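# Push the white king pawn forward two squares

## Task

Slide the white (light) pawn in front of the king ahead by two squares, then release it, with all other chess pieces left on their own squares.

## Robot and tools

Robot: two arms, left_arm and right_arm, each ending in a five-finger hand (left_arm has a left hand, right_arm a right hand). Base positions in the scene frame: left_arm at (-0.043, +0.265, -0.001) m, right_arm at (+0.014, -0.345, 0) m, each turned slightly about z. A post stands on the floor behind them. Loose objects may get brief pushes from outside.

Scene frame: origin at table-top height, midway between the nominal bases; +z up, +x out over the table, +y toward left_arm's side. Arm names do not match image sides.

Hand point: a point fixed to the palm, 0.05 m in front of it and 0.15 m from the wrist mounting face. Its +z runs along the straight fingers, +y out of the palm, +x across the palm away from the thumb on the right hand (toward the thumb on the left hand). Straight fingertips sit about 0.06-0.07 m beyond the point along +z and 0.06 m behind it along -y. A wrist bracket on the little-finger side can strike things. Tracking is loose: expect rest positions 1-3 cm (sometimes 5 cm) off the command, usually low, without any contact. Printed positions can be off by a few cm.

Row layout (used by execute_actions and move): one flat list of 28 numbers, all in [-1, 1], covering both arms even if only one moves. Order: left_arm dx, dy, dz, rx, ry, rz; left hand thumb_turn, thumb_bend, index, middle, ring, little, force_limit, speed; then the same 14 for right_arm. Pose numbers are offsets, not poses: counted from that arm's Hand target at the start of the action or move, along scene-frame axes, with 1.0 = 0.6 m or 180 degrees; rx, ry, rz form one rotation vector about the Hand target's position. Every row of one action counts from that same start, and a repeated offset moves further. Six zeros means no new pose request for that arm. Orientation commands are clipped to 40 degrees from the measured orientation each step.

Hand numbers are absolute targets: thumb_turn -1 beside palm, +1 opposite fingers; thumb_bend and each finger -1 straight, +1 curled. force_limit maps -1..+1 to about 0..10 N (0..15 N for the two thumb motors). speed rises linearly to full at +0.48; use -0.94 or lower for gentle closing. No value means 'unchanged': to keep a hand as is, resend the last eight numbers actually executed for it (or, if none yet, its hand_measured six plus hand_force_limit and hand_speed). A motor moves only when its target changes by at least 0.002.

execute_actions(actions, cameras): actions is a list of actions; each action is up to 15 rows, one per 1/30 s step, with the last row held to step 15. Images return only for an empty actions list or when cameras names them (["all"] for all). Camera names: cam_high, cam_low, cam_left_wrist, cam_right_wrist.

move(target, speed, blend, blocking, cameras): target is one 28-number row or up to 15 rows; every row's offsets count from the Hand targets at the move's start, not from the previous row. speed is path top speed in m/s (0.002 to 4.3, default 0.25; turning limited to twice that in rad/s), one value or one per target. blend in m rounds corners (0 = stop at each). Paths are straight, do not avoid obstacles, and stop after 10 s. blocking=false returns after about 0.5 s while the move continues. Hand changes in later rows take effect on arrival.

wait(seconds): lets time pass (0 to 3600) without new commands. stop(): brakes a running move. zoom_image(camera, region=[x0,y0,x1,y1]) enlarges part of a camera's latest image, at most 504x504 px. show_instructions() shows reference pages. finished_scene(scene=1) ends the scene irrevocably.

Results: per arm, end_effector_position (m) and end_effector_quat_wxyz in the scene frame; Hand target (last commanded pose after clipping, the base for next offsets); joint positions, velocities and torques (torques are noisy, offset, nonzero in free air); hand_measured, hand_stopped_by (moving, target, force, stalled, fault), hand_load_n (positive when the finger is pushed open), hand_force_limit, hand_speed; motor temperatures. A move adds a 'move:' line such as done, off_target, moving, held or fault, plus limits (paced = pose clipped, held = steps withheld). done means at rest within 10 mm and 2 degrees; neither done nor off_target says anything about contact. To end a push, command the target back beyond the current hand point.

Avoid: knocking pieces off squares or off the table, dropping or releasing moving things, fast impacts, hard pressing against the table, heavy finger loads, arms touching each other, and stretched or stalled arms that overheat motors (a hot arm may collapse for 30-60 s). Keep the task's result stable after the robot lets go.

Each tool is called as name(argument=value, ...), one argument or row to a line, values as JSON.

Reference images:

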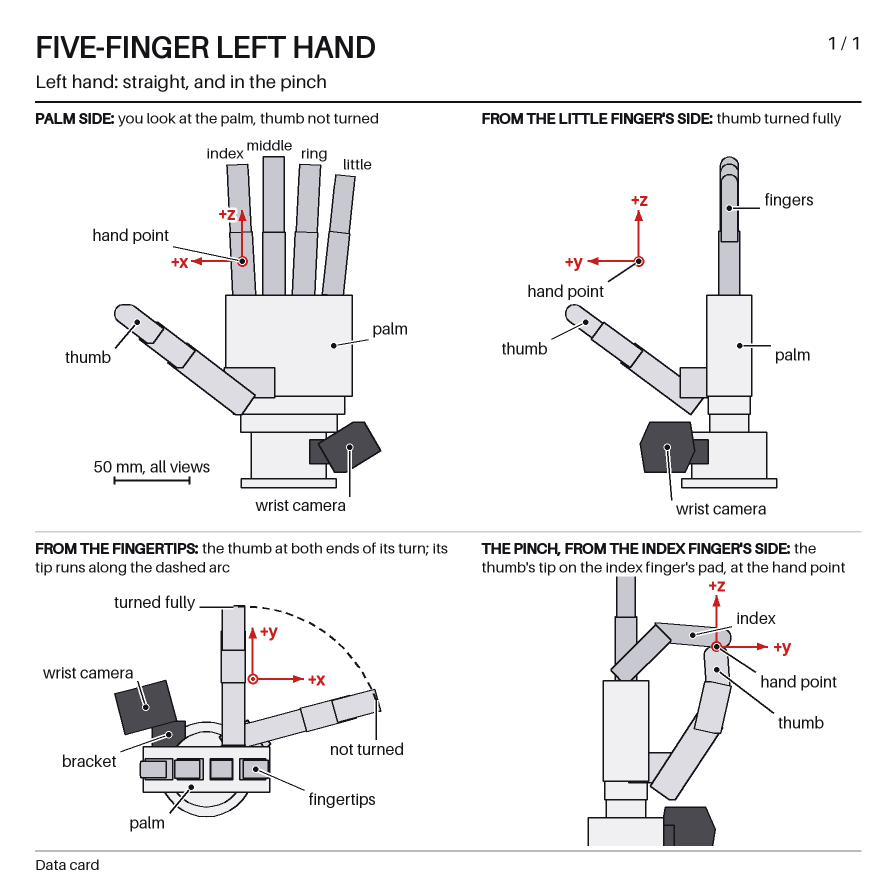

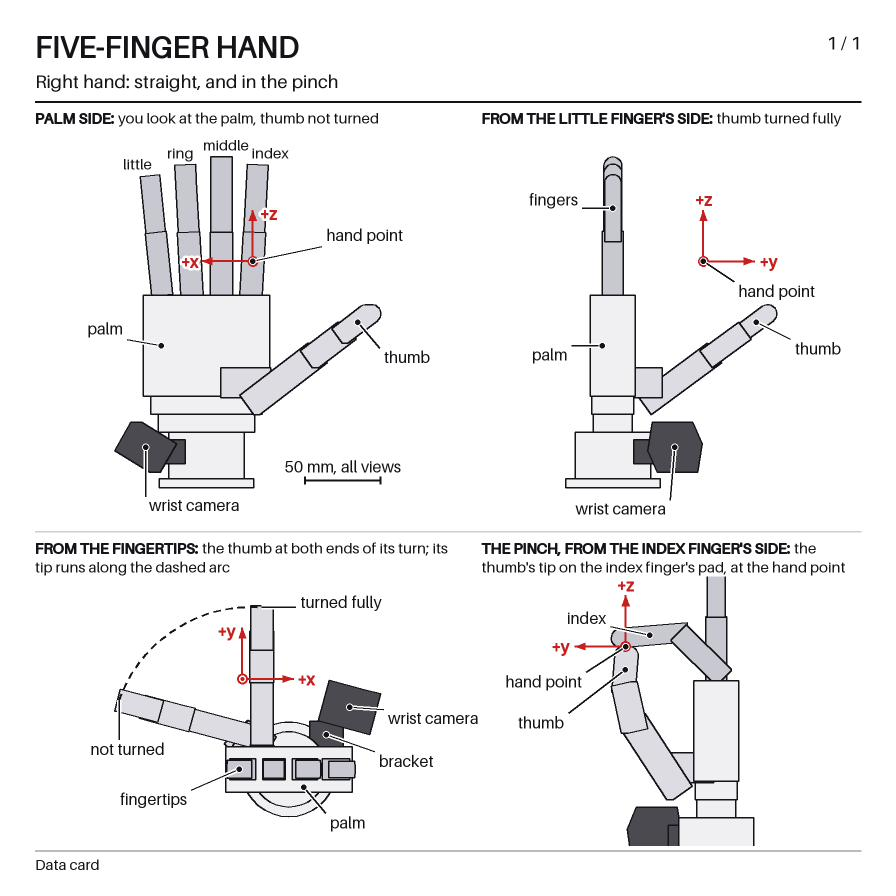

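## Session

execute_actions(
  actions=[],
)

Scene clock: 0.00 s.
left_arm: end_effector_position=(-0.0300, +0.0507, +0.2559) hand_measured=(-1.000, -1.000, -1.000, -1.000, -1.000, -1.000) hand_load_n=(+0.0, +0.0, +0.0, +0.0, +0.0, +0.0) hand_stopped_by=(target, target, target, target, target, target) hand_force_limit=0.00 hand_speed=-0.80 end_effector_quat_wxyz=(+0.011, +0.438, +0.899, +0.008) | right_arm: end_effector_position=(+0.3822, -0.3277, +0.2244) hand_measured=(-1.000, -1.000, -1.000, -1.000, -1.000, -1.000) hand_load_n=(+0.0, +0.0, +0.0, +0.0, +0.0, +0.0) hand_stopped_by=(target, target, target, target, target, target) hand_force_limit=0.00 hand_speed=-0.80 end_effector_quat_wxyz=(+0.351, -0.227, +0.806, -0.419)
Joint positions: left_arm=[-1.589 1.063 1.139 -1.654 -0.027 0.836] | right_arm=[0.32 0.7 0.59 -0.51 0.803 0.896]
Joint velocities: within noise
Joint torques (N m): no reading
Motor temperatures (°C): left_arm=[33 26 24 29 26 25] | right_arm=[31 33 28 27 30 33]
Heat: left arm: hottest waist 33 °C; right arm: hottest shoulder 33 °C.
Hand target: left_arm -0.0304, +0.0461, +0.2618; +0.015, +0.438, +0.899, -0.001 | right_arm +0.3881, -0.3259, +0.2419; +0.365, -0.218, +0.803, -0.419

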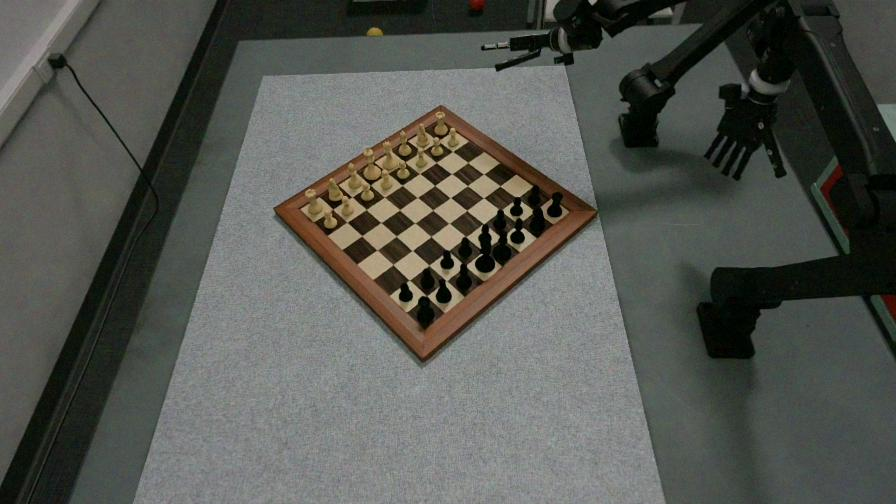

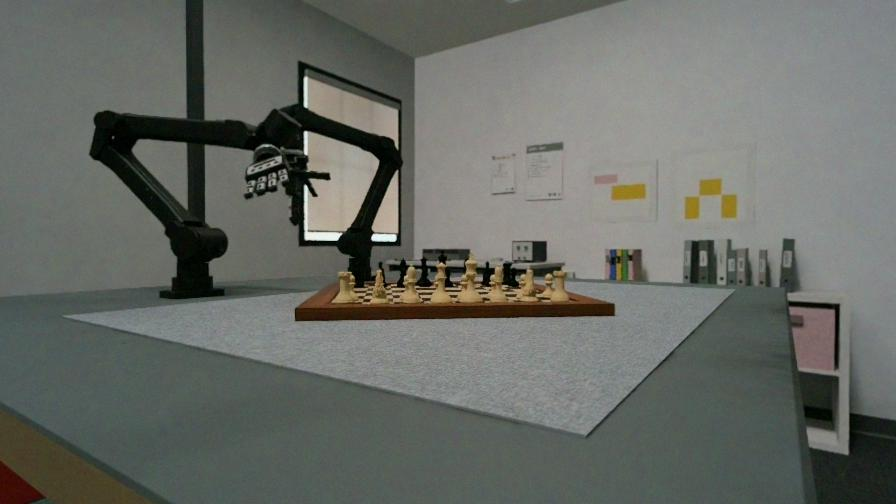

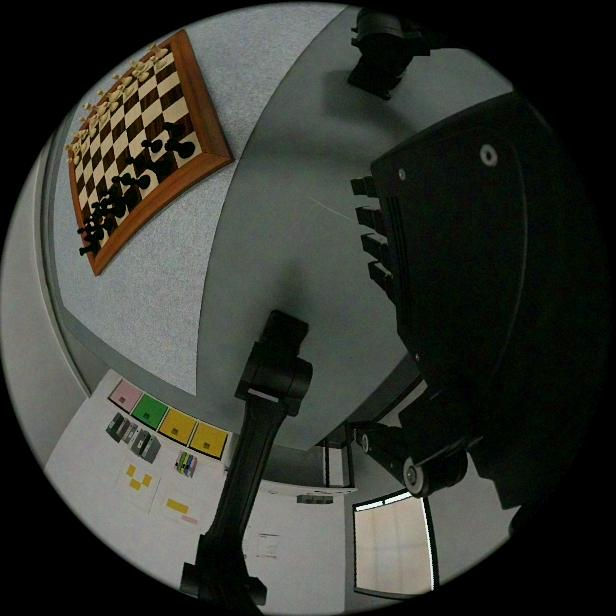

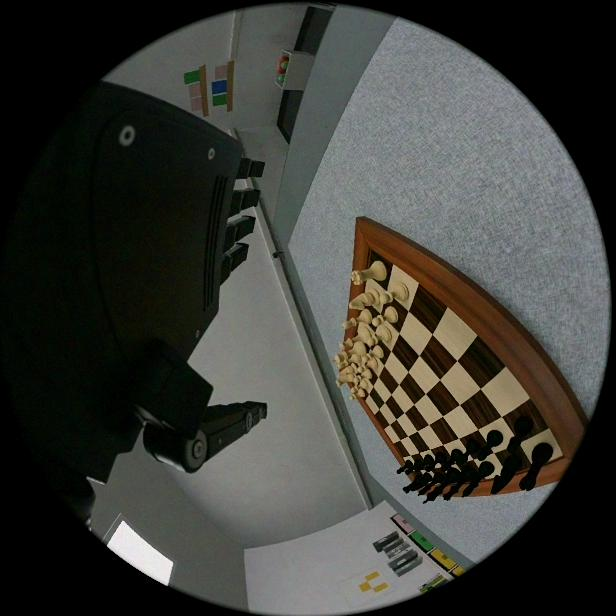

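zoom_image(
  camera="cam_high",
  region=[260, 90, 460, 240],
)

zoom_image(
  camera="cam_high",
  region=[260, 90, 620, 370],
)

zoom_image(
  camera="cam_low",
  region=[280, 230, 640, 340],
)

zoom_image(
  camera="cam_right_wrist",
  region=[310, 200, 610, 520],
)

Scaled by 2.520 from the camera's image (finer frame: 1280x720).

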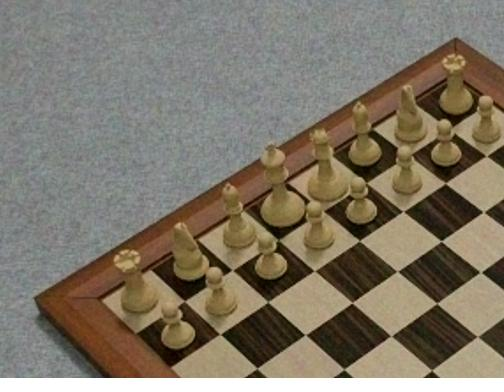

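Scaled by 1.400 from the camera's image (finer frame: 1280x720).

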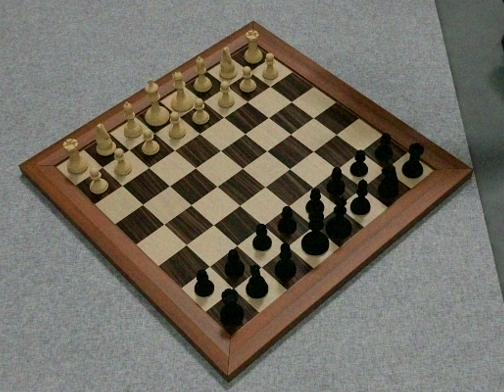

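Scaled by 1.400 from the camera's image (finer frame: 1280x720).

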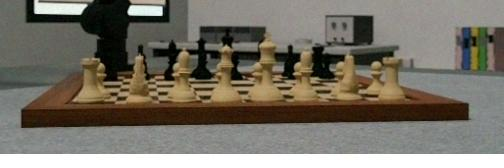

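Scaled by 1.575 from the camera's image (finer frame: 880x880).

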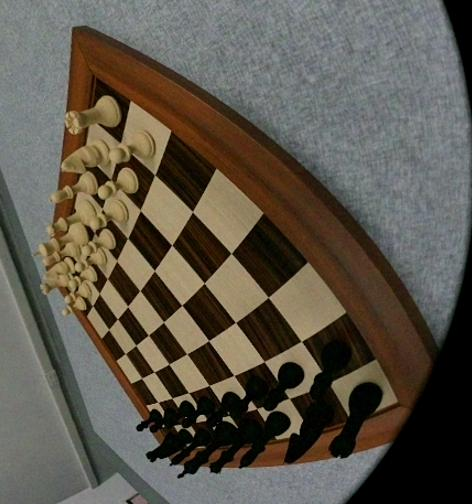

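move(
  target=[0,0,0,0,0,0,-1,-1,-1,-1,-1,-1,0,-0.8,0.30,0.24,0.17,0.0832,0.2642,0.0519,-1,-1,-1,1,1,1,0,-0.2],
  cameras=["all"],
)

Scene clock: 7.50 s.
left_arm: end_effector_position=(-0.0300, +0.0507, +0.2559) hand_measured=(-1.000, -1.000, -1.000, -1.000, -1.000, -1.000) hand_load_n=(+0.0, +0.0, +0.0, +0.0, +0.0, +0.0) hand_stopped_by=(target, target, target, target, target, target) hand_force_limit=0.00 hand_speed=-0.80 end_effector_quat_wxyz=(+0.011, +0.438, +0.899, +0.008) | right_arm: end_effector_position=(+0.5606, -0.1777, +0.3277) hand_measured=(-1.000, -1.000, -1.000, +1.000, +1.000, +1.000) hand_load_n=(+0.0, +0.0, +0.0, +0.0, +0.0, +0.0) hand_stopped_by=(target, target, target, target, target, target) hand_force_limit=0.00 hand_speed=-0.20 end_effector_quat_wxyz=(+0.078, -0.388, +0.904, -0.160)
Joint positions: left_arm=[-1.589 1.063 1.139 -1.654 -0.027 0.836] | right_arm=[0.301 1.752 2.05 -1.669 0.299 1.015]
Joint torques (N m): left_arm=[0.44 -4.6 10.92 0.16 0 -0.1] | right_arm=[-0.79 -14.62 12.88 0.36 0.21 -0.02]
Heat: left arm: hottest waist 33 °C; right arm: hottest shoulder 33 °C.
Hand target: left_arm -0.0304, +0.0461, +0.2618; +0.015, +0.438, +0.899, -0.001 | right_arm +0.5681, -0.1821, +0.3440; +0.068, -0.382, +0.907, -0.160
Off the commanded pose: left_arm 0.007 m, 1 deg | right_arm 0.018 m, 1 deg.
joint sent to its limit (right arm) — joint 4 (wrist pitch), lower limit. The joint targets are off in orientation, not in position.
move: off_target (right_arm)

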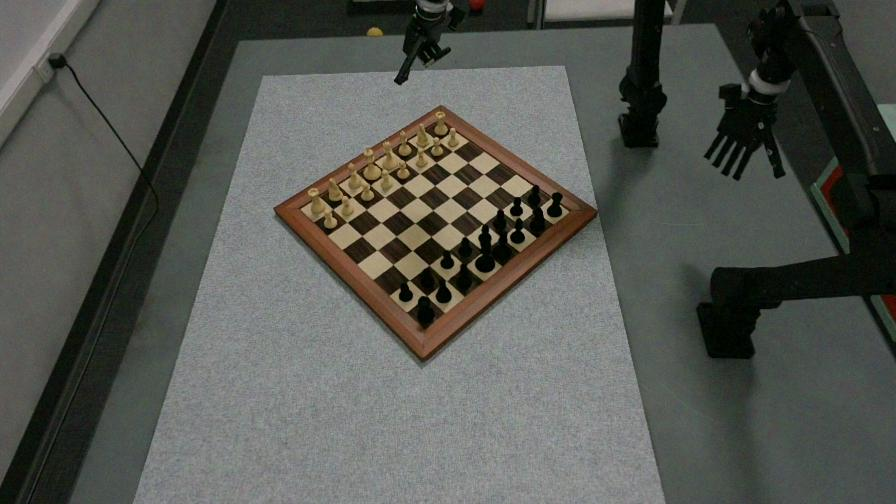

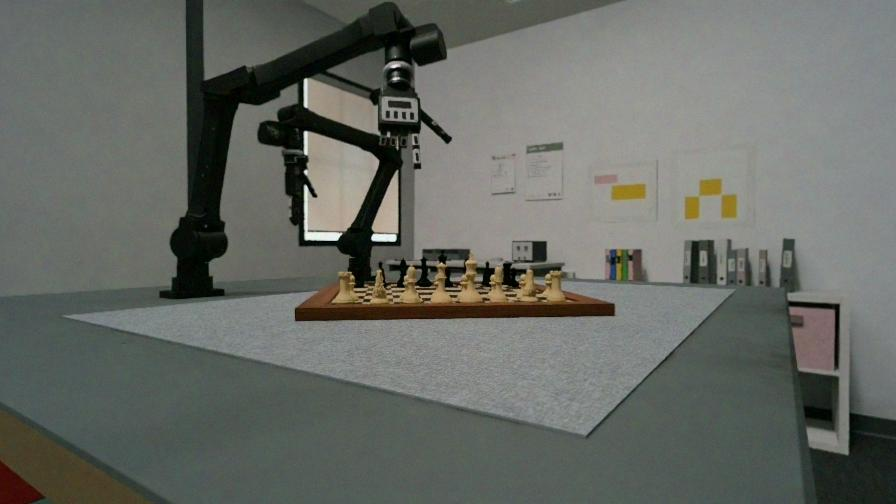

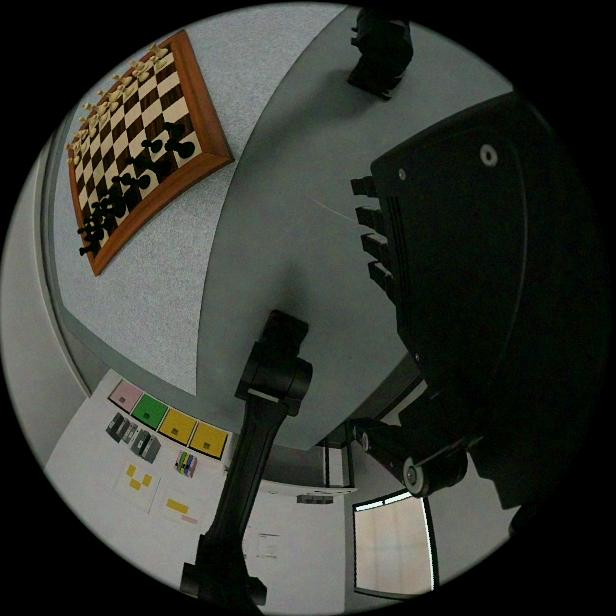

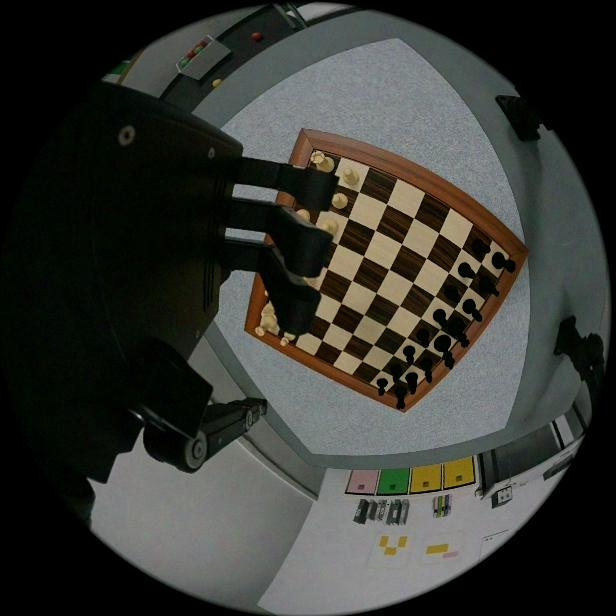

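move(
  target=[
    [0,0,0,0,0,0,-1,-1,-1,-1,-1,-1,0,-0.8,0,0.208,0,0,0,0,-1,-1,-0.7,1,1,1,0,-0.2],
    [0,0,0,0,0,0,-1,-1,-1,-1,-1,-1,0,-0.8,-0.003,0.208,-0.32,0,0,0,-1,-1,-0.7,1,1,1,0,-0.2],
  ],
  blend=0.03,
  cameras=["all"],
)

Scene clock: 10.87 s.
left_arm: end_effector_position=(-0.0300, +0.0507, +0.2559) hand_measured=(-1.000, -1.000, -1.000, -1.000, -1.000, -1.000) hand_load_n=(+0.0, +0.0, +0.0, +0.0, -0.5, +0.0) hand_stopped_by=(target, target, target, target, target, target) hand_force_limit=0.00 hand_speed=-0.80 end_effector_quat_wxyz=(+0.011, +0.438, +0.899, +0.008) | right_arm: end_effector_position=(+0.5615, -0.0598, +0.1489) hand_measured=(-1.000, -1.000, -0.700, +1.000, +1.000, +1.000) hand_load_n=(+0.0, +0.0, +0.0, +0.0, +0.0, +0.0) hand_stopped_by=(target, target, target, target, target, target) hand_force_limit=0.00 hand_speed=-0.20 end_effector_quat_wxyz=(+0.059, -0.387, +0.906, -0.160)
Joint positions: left_arm=[-1.589 1.063 1.139 -1.654 -0.027 0.836] | right_arm=[0.496 1.882 1.767 -1.359 0.33 1.228]
Joint torques (N m): left_arm=[0.5 -4.6 10.93 0.16 0.01 -0.09] | right_arm=[0.38 -16.85 9.66 1.01 0.44 0.11]
Heat: left arm: hottest waist 33 °C; right arm: hottest shoulder 34 °C.
Hand target: left_arm -0.0304, +0.0461, +0.2618; +0.015, +0.438, +0.899, -0.001 | right_arm +0.5663, -0.0573, +0.1518; +0.068, -0.382, +0.907, -0.160
Off the commanded pose: left_arm 0.007 m, 1 deg | right_arm 0.006 m, 1 deg.
move: done

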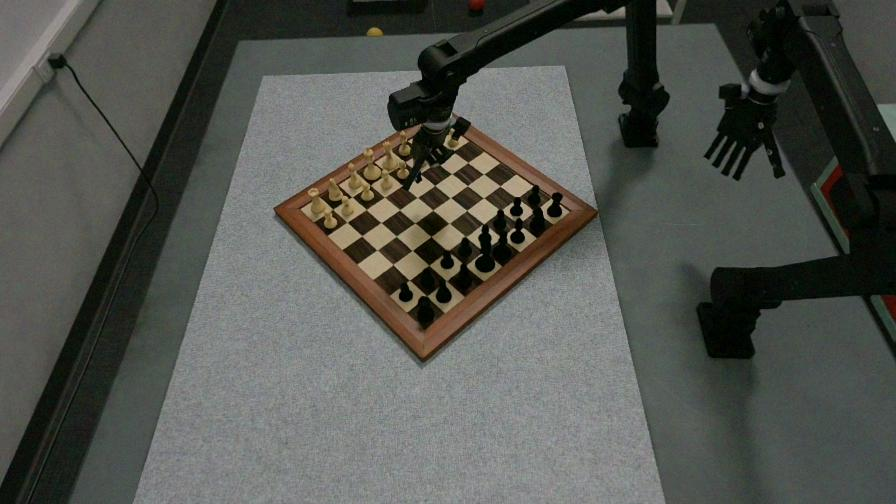

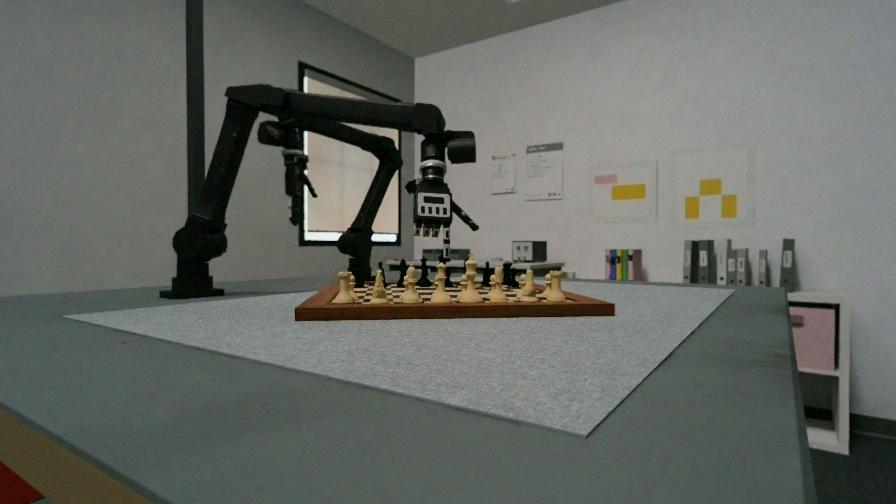

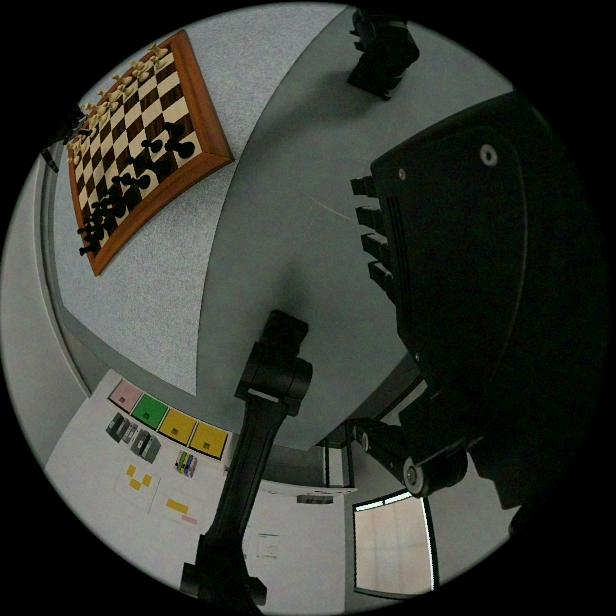

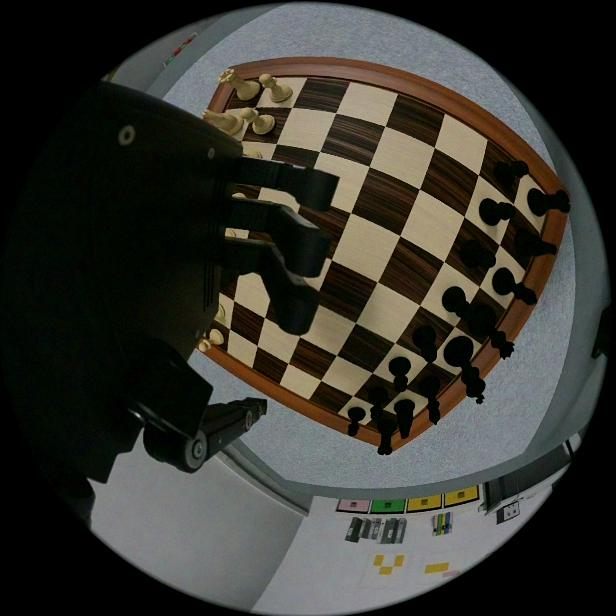

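zoom_image(
  camera="cam_high",
  region=[340, 90, 500, 230],
)

zoom_image(
  camera="cam_low",
  region=[360, 170, 560, 330],
)

Scaled by 3.150 from the camera's image (finer frame: 1280x720).

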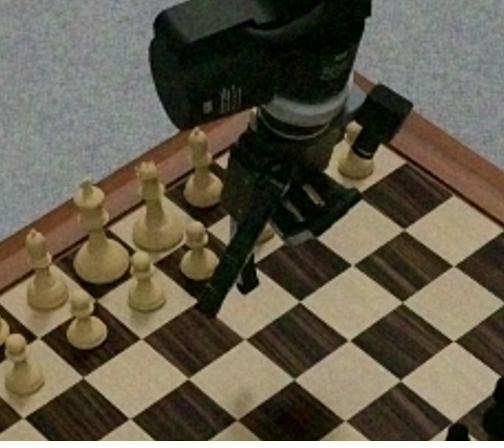

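Scaled by 2.520 from the camera's image (finer frame: 1280x720).

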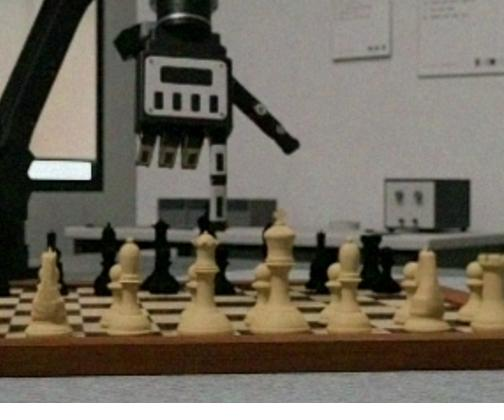

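move(
  target=[0,0,0,0,0,0,-1,-1,-1,-1,-1,-1,0,-0.8,0.005,0.041,-0.083,0,0,0,-1,-1,-0.7,1,1,1,0,-0.2],
  speed=0.1,
  cameras=["all"],
)

zoom_image(
  camera="cam_high",
  region=[340, 120, 480, 240],
)

zoom_image(
  camera="cam_low",
  region=[380, 200, 540, 330],
)

Scene clock: 14.17 s.
left_arm: end_effector_position=(-0.0300, +0.0507, +0.2559) hand_measured=(-1.000, -1.000, -1.000, -1.000, -1.000, -1.000) hand_load_n=(+0.0, +0.0, +0.0, +0.0, +0.0, +0.0) hand_stopped_by=(target, target, target, target, target, target) hand_force_limit=0.00 hand_speed=-0.80 end_effector_quat_wxyz=(+0.011, +0.438, +0.899, +0.008) | right_arm: end_effector_position=(+0.5657, -0.0398, +0.1004) hand_measured=(-1.000, -1.000, -0.700, +1.000, +1.000, +1.000) hand_load_n=(+0.0, +0.0, +0.0, +0.0, +0.0, +0.0) hand_stopped_by=(target, target, target, target, target, target) hand_force_limit=0.00 hand_speed=-0.20 end_effector_quat_wxyz=(+0.059, -0.384, +0.908, -0.160)
Joint positions: left_arm=[-1.589 1.063 1.139 -1.654 -0.027 0.836] | right_arm=[0.522 1.941 1.728 -1.271 0.332 1.262]
Joint torques (N m): left_arm=[0.44 -4.48 10.97 0.14 0 -0.1] | right_arm=[1.03 -16.56 9.76 0.92 0.49 0.14]
Heat: left arm: hottest waist 33 °C; right arm: hottest shoulder 34 °C.
Hand target: left_arm -0.0304, +0.0461, +0.2618; +0.015, +0.438, +0.899, -0.001 | right_arm +0.5693, -0.0327, +0.1021; +0.068, -0.382, +0.907, -0.160
Off the commanded pose: left_arm 0.007 m, 1 deg | right_arm 0.008 m, 1 deg.
move: done

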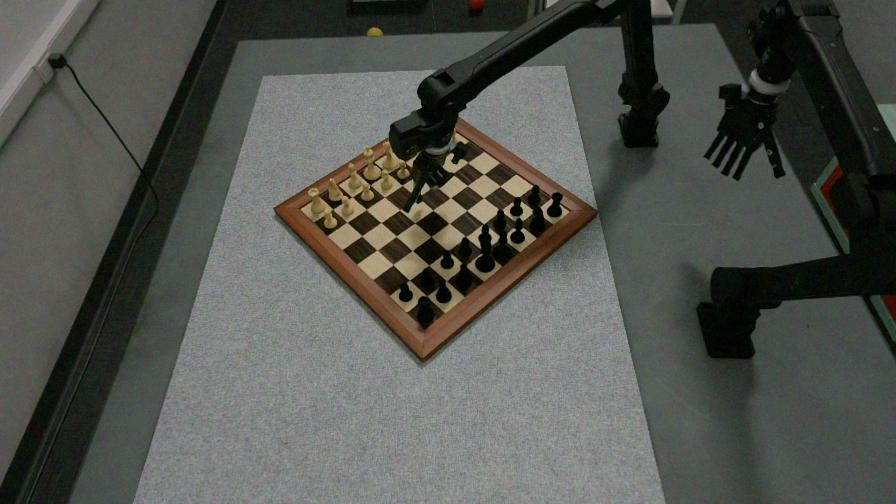

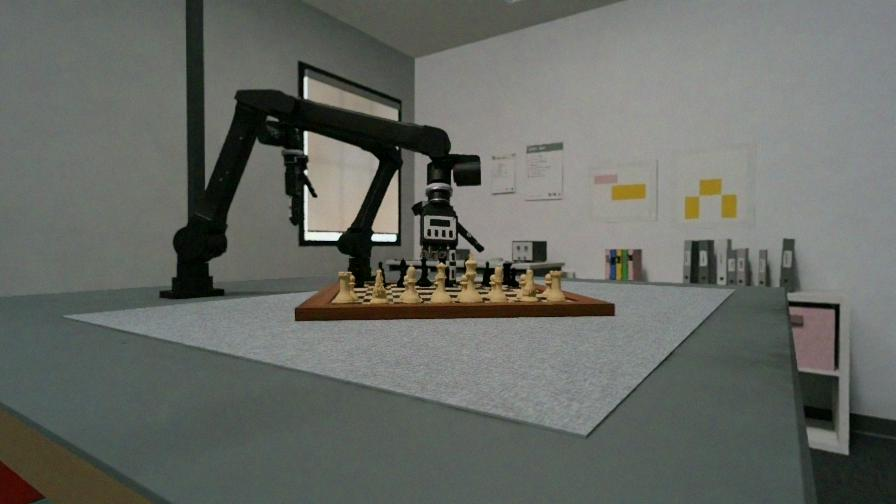

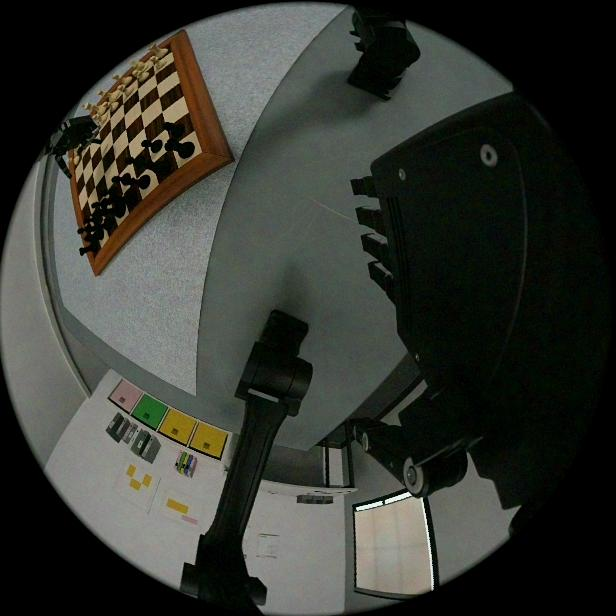

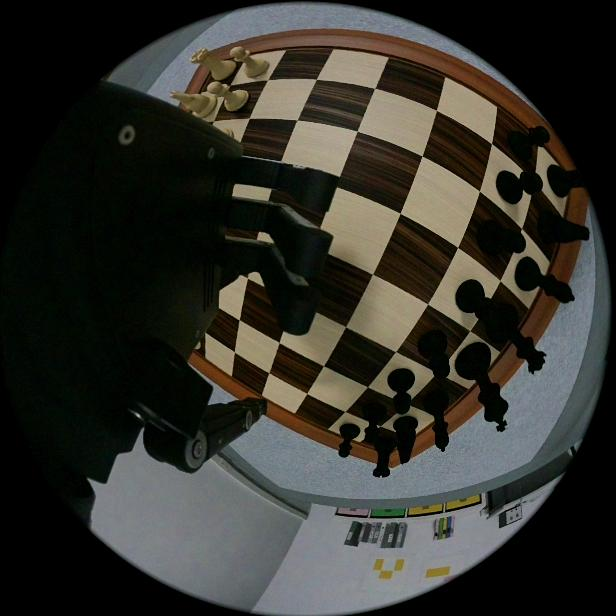

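Scaled by 3.600 from the camera's image (finer frame: 1280x720).

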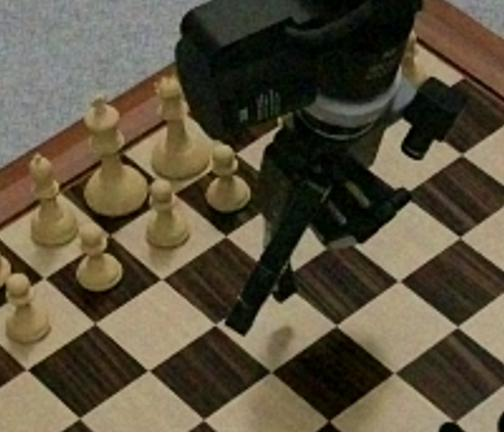

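Scaled by 3.150 from the camera's image (finer frame: 1280x720).

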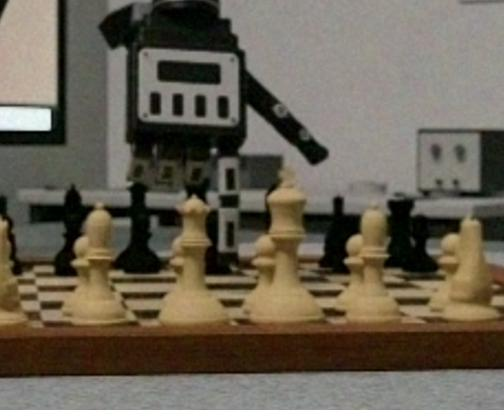

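move(
  target=[0,0,0,0,0,0,-1,-1,-1,-1,-1,-1,0,-0.8,0.009,0.0095,-0.025,0,0,0,-1,-1,-0.7,1,1,1,0,-0.2],
  speed=0.05,
  cameras=["cam_high","cam_low"],
)

zoom_image(
  camera="cam_high",
  region=[370, 150, 470, 230],
)

zoom_image(
  camera="cam_low",
  region=[400, 230, 500, 320],
)

Scene clock: 15.60 s.
left_arm: end_effector_position=(-0.0300, +0.0507, +0.2559) hand_measured=(-1.000, -1.000, -1.000, -1.000, -1.000, -1.000) hand_load_n=(-0.5, +0.0, +0.0, +0.0, +0.0, +0.0) hand_stopped_by=(target, target, target, target, target, target) hand_force_limit=0.00 hand_speed=-0.80 end_effector_quat_wxyz=(+0.011, +0.438, +0.899, +0.008) | right_arm: end_effector_position=(+0.5703, -0.0366, +0.0856) hand_measured=(-1.000, -1.000, -0.700, +1.000, +1.000, +1.000) hand_load_n=(+0.0, +0.0, +0.0, +0.0, +0.0, +0.0) hand_stopped_by=(target, target, target, target, target, target) hand_force_limit=0.00 hand_speed=-0.20 end_effector_quat_wxyz=(+0.058, -0.383, +0.908, -0.160)
Joint positions: left_arm=[-1.589 1.063 1.139 -1.654 -0.027 0.836] | right_arm=[0.523 1.967 1.728 -1.248 0.332 1.266]
Joint torques (N m): left_arm=[0.38 -4.54 10.92 0.16 0.01 -0.09] | right_arm=[1.32 -17.14 10.21 0.94 0.49 0.12]
Heat: left arm: hottest waist 33 °C; right arm: hottest shoulder 34 °C.
Hand target: left_arm -0.0304, +0.0461, +0.2618; +0.015, +0.438, +0.899, -0.001 | right_arm +0.5746, -0.0269, +0.0871; +0.068, -0.382, +0.907, -0.160
Off the commanded pose: left_arm 0.007 m, 1 deg | right_arm 0.011 m, 1 deg.
move: off_target (right_arm)

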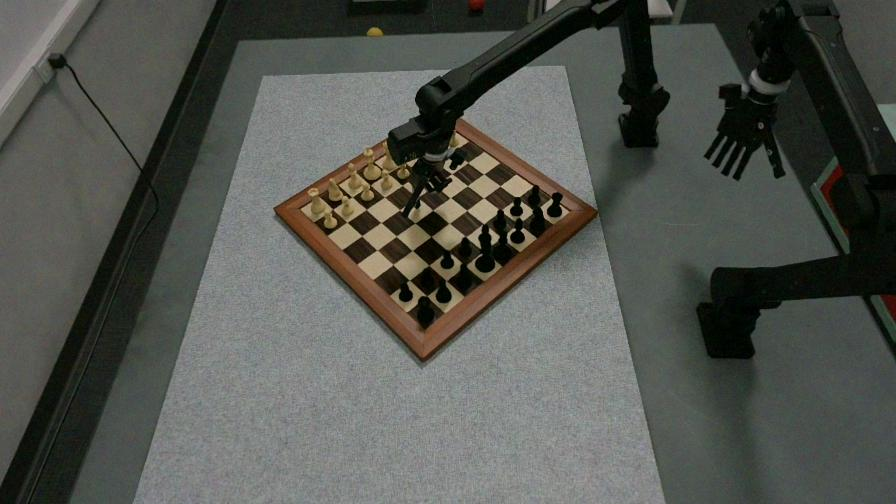

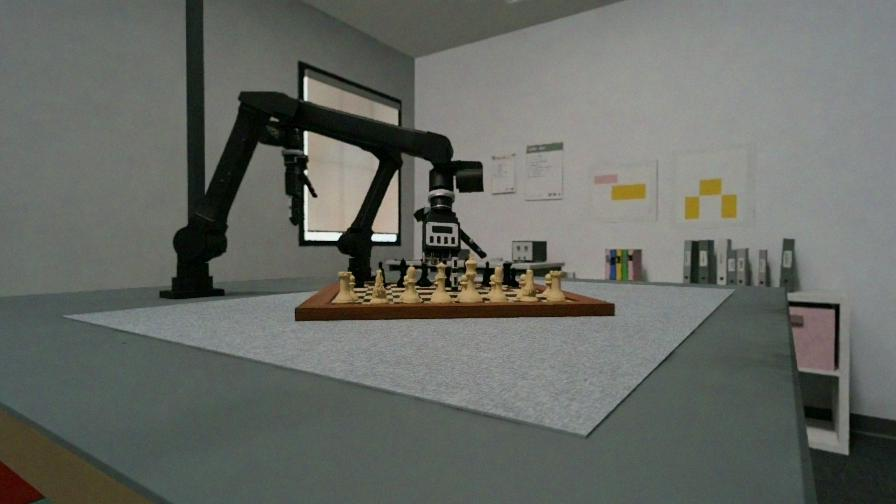

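Scaled by 5.040 from the camera's image (finer frame: 1280x720).

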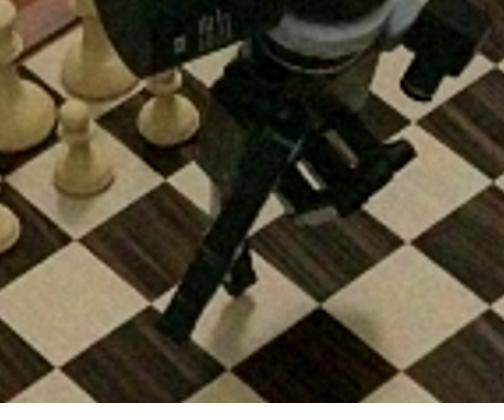

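Scaled by 5.040 from the camera's image (finer frame: 1280x720).

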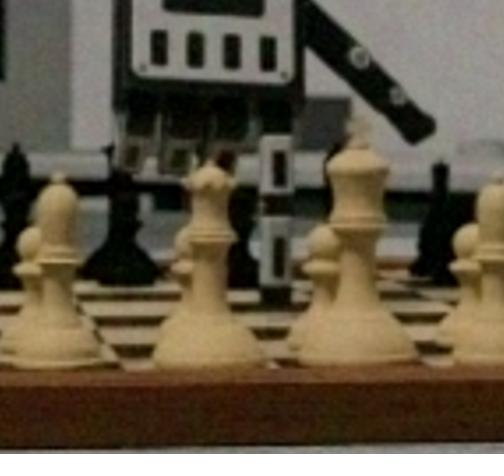

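move(
  target=[0,0,0,0,0,0,-1,-1,-1,-1,-1,-1,0,-0.8,0,0,-0.013,0,0,0,-1,-1,-0.7,1,1,1,0,-0.2],
  speed=0.03,
  cameras=["cam_high","cam_low"],
)

zoom_image(
  camera="cam_high",
  region=[370, 150, 470, 230],
)

zoom_image(
  camera="cam_low",
  region=[400, 230, 500, 320],
)

Scene clock: 17.30 s.
left_arm: end_effector_position=(-0.0300, +0.0507, +0.2559) hand_measured=(-1.000, -1.000, -1.000, -1.000, -1.000, -1.000) hand_load_n=(+0.0, -0.5, +0.0, +0.0, +0.0, +0.0) hand_stopped_by=(target, target, target, target, target, target) hand_force_limit=0.00 hand_speed=-0.80 end_effector_quat_wxyz=(+0.011, +0.438, +0.899, +0.008) | right_arm: end_effector_position=(+0.5747, -0.0342, +0.0863) hand_measured=(-1.000, -1.000, -0.700, +1.000, +1.000, +1.000) hand_load_n=(+0.0, +0.0, +0.0, +0.0, +0.0, +0.0) hand_stopped_by=(target, target, target, target, target, target) hand_force_limit=0.00 hand_speed=-0.20 end_effector_quat_wxyz=(+0.066, -0.381, +0.908, -0.159)
Joint positions: left_arm=[-1.589 1.063 1.139 -1.654 -0.027 0.836] | right_arm=[0.523 1.967 1.728 -1.23 0.332 1.266]
Joint torques (N m): left_arm=[0.5 -4.54 10.93 0.16 0 -0.09] | right_arm=[1.32 -16.62 9.03 0.88 0.49 0.12]
Heat: left arm: hottest waist 33 °C; right arm: hottest shoulder 34 °C.
Hand target: left_arm -0.0304, +0.0461, +0.2618; +0.015, +0.438, +0.899, -0.001 | right_arm +0.5747, -0.0269, +0.0793; +0.068, -0.383, +0.907, -0.160
Off the commanded pose: left_arm 0.007 m, 1 deg | right_arm 0.010 m, 0 deg.
move: done

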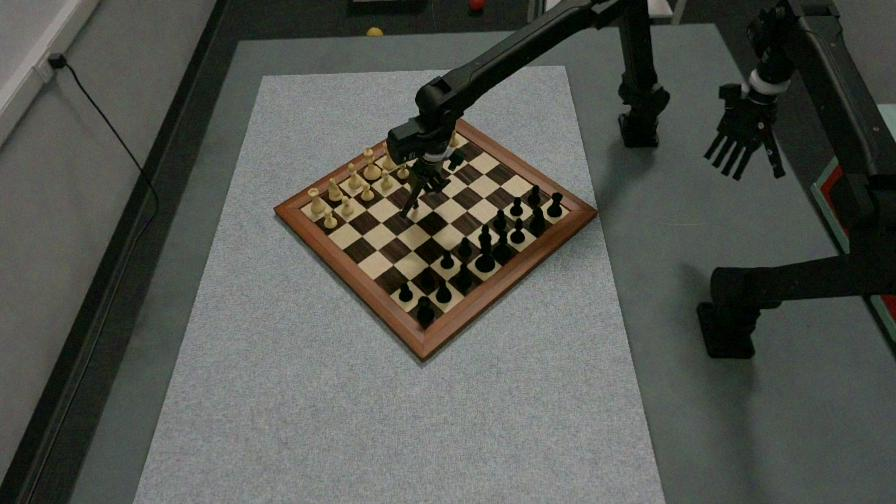

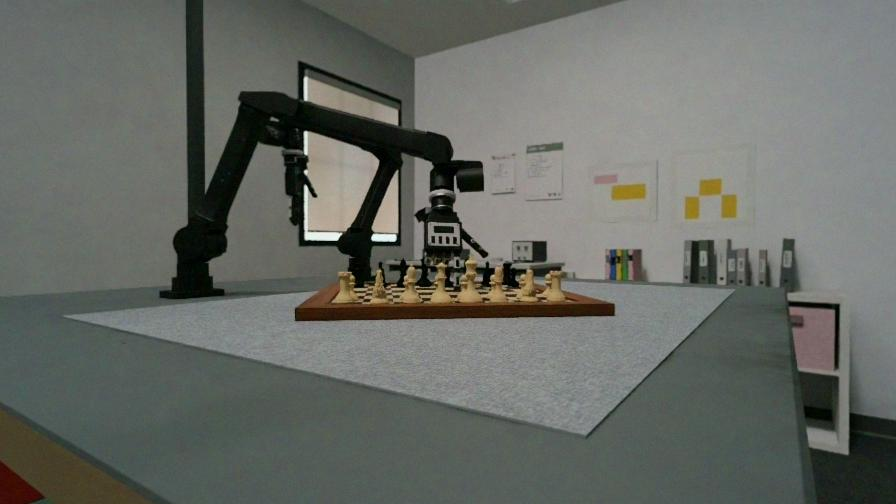

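Scaled by 5.040 from the camera's image (finer frame: 1280x720).

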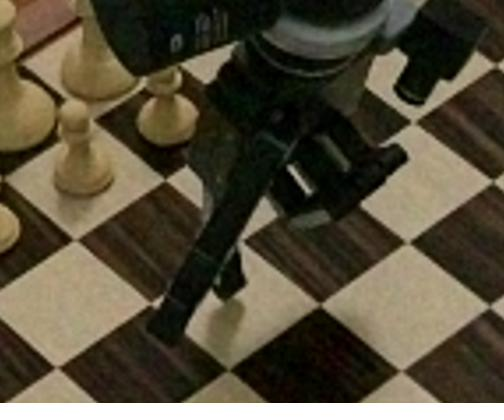

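Scaled by 5.040 from the camera's image (finer frame: 1280x720).

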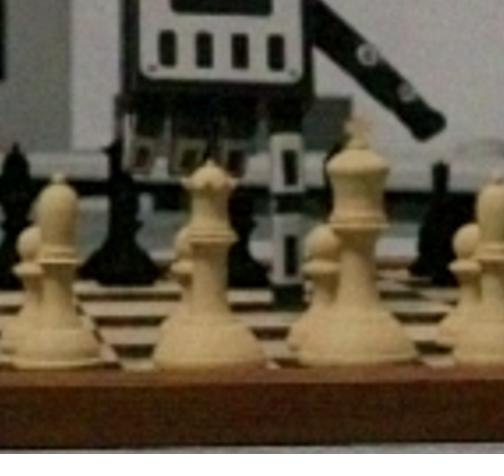

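move(
  target=[0,0,0,0,0,0,-1,-1,-1,-1,-1,-1,0,-0.8,0,0,-0.015,0,0,0,-1,-1,-0.7,1,1,1,0,-0.2],
  speed=0.05,
  cameras=["cam_high","cam_low"],
)

zoom_image(
  camera="cam_high",
  region=[370, 150, 470, 230],
)

zoom_image(
  camera="cam_low",
  region=[400, 230, 500, 320],
)

Scene clock: 18.00 s.
left_arm: end_effector_position=(-0.0300, +0.0507, +0.2559) hand_measured=(-1.000, -1.000, -1.000, -1.000, -1.000, -1.000) hand_load_n=(+0.0, -0.5, +0.0, +0.0, +0.0, +0.0) hand_stopped_by=(target, target, target, target, target, target) hand_force_limit=0.00 hand_speed=-0.80 end_effector_quat_wxyz=(+0.011, +0.438, +0.899, +0.008) | right_arm: end_effector_position=(+0.5746, -0.0348, +0.0788) hand_measured=(-1.000, -1.000, -0.700, +1.000, +1.000, +1.000) hand_load_n=(+0.0, +0.0, -0.5, +0.5, +0.5, +0.0) hand_stopped_by=(target, target, target, target, target, target) hand_force_limit=0.00 hand_speed=-0.20 end_effector_quat_wxyz=(+0.067, -0.381, +0.908, -0.160)
Joint positions: left_arm=[-1.589 1.063 1.139 -1.654 -0.027 0.836] | right_arm=[0.523 1.971 1.714 -1.212 0.334 1.267]
Joint torques (N m): left_arm=[0.44 -4.6 10.95 0.14 0.01 -0.09] | right_arm=[1.32 -16.38 8.95 1.1 0.4 0.11]
Heat: left arm: hottest waist 33 °C; right arm: hottest shoulder 34 °C.
Hand target: left_arm -0.0304, +0.0461, +0.2618; +0.015, +0.438, +0.899, -0.001 | right_arm +0.5747, -0.0269, +0.0704; +0.068, -0.382, +0.907, -0.160
Off the commanded pose: left_arm 0.007 m, 1 deg | right_arm 0.012 m, 0 deg.
move: off_target (right_arm)

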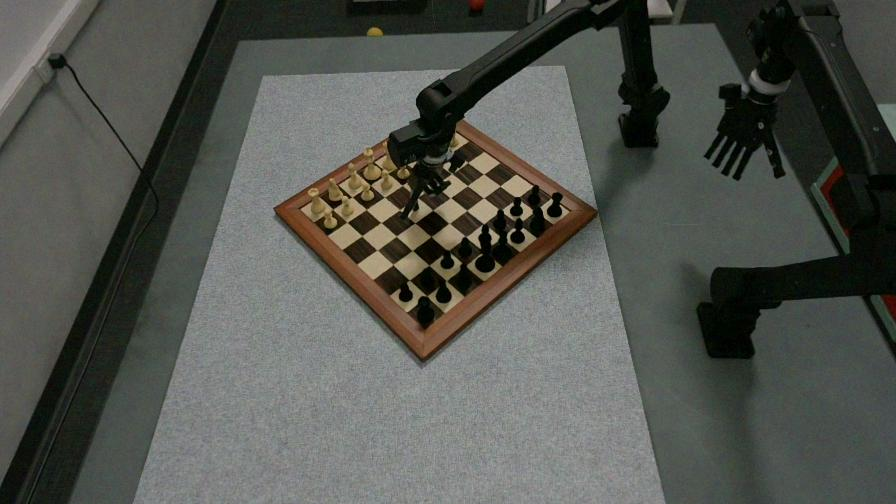

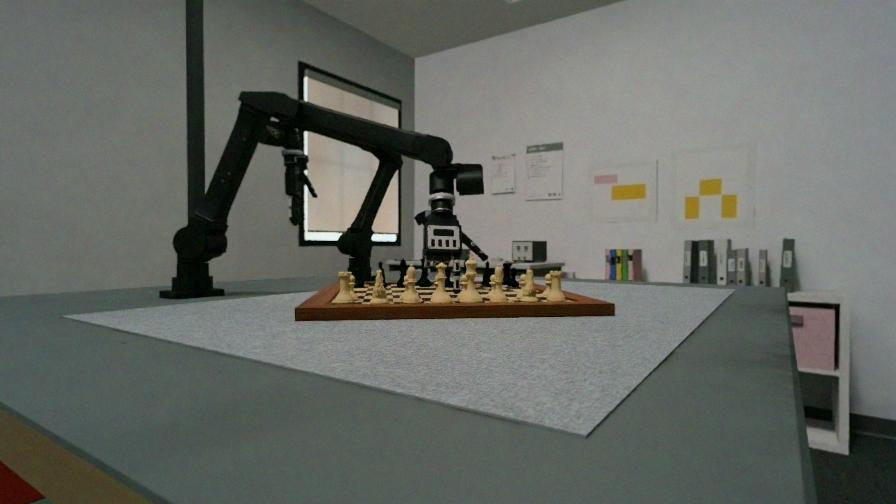

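Scaled by 5.040 from the camera's image (finer frame: 1280x720).

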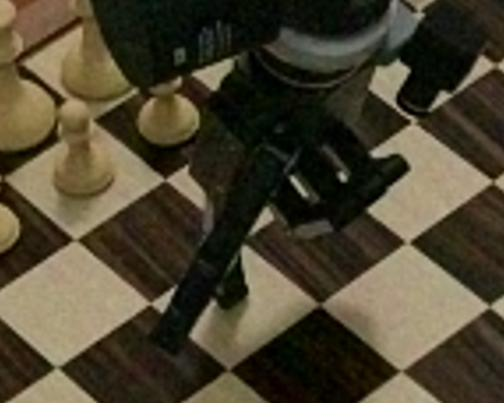

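Scaled by 5.040 from the camera's image (finer frame: 1280x720).

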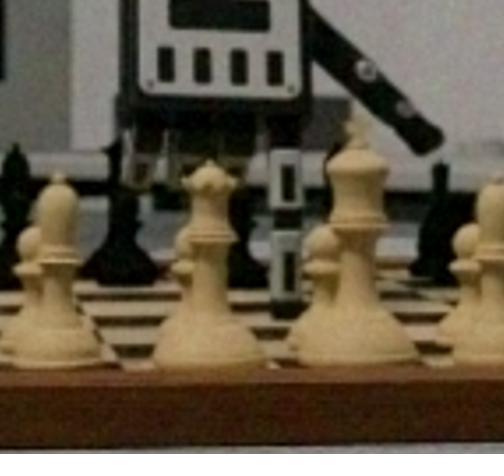

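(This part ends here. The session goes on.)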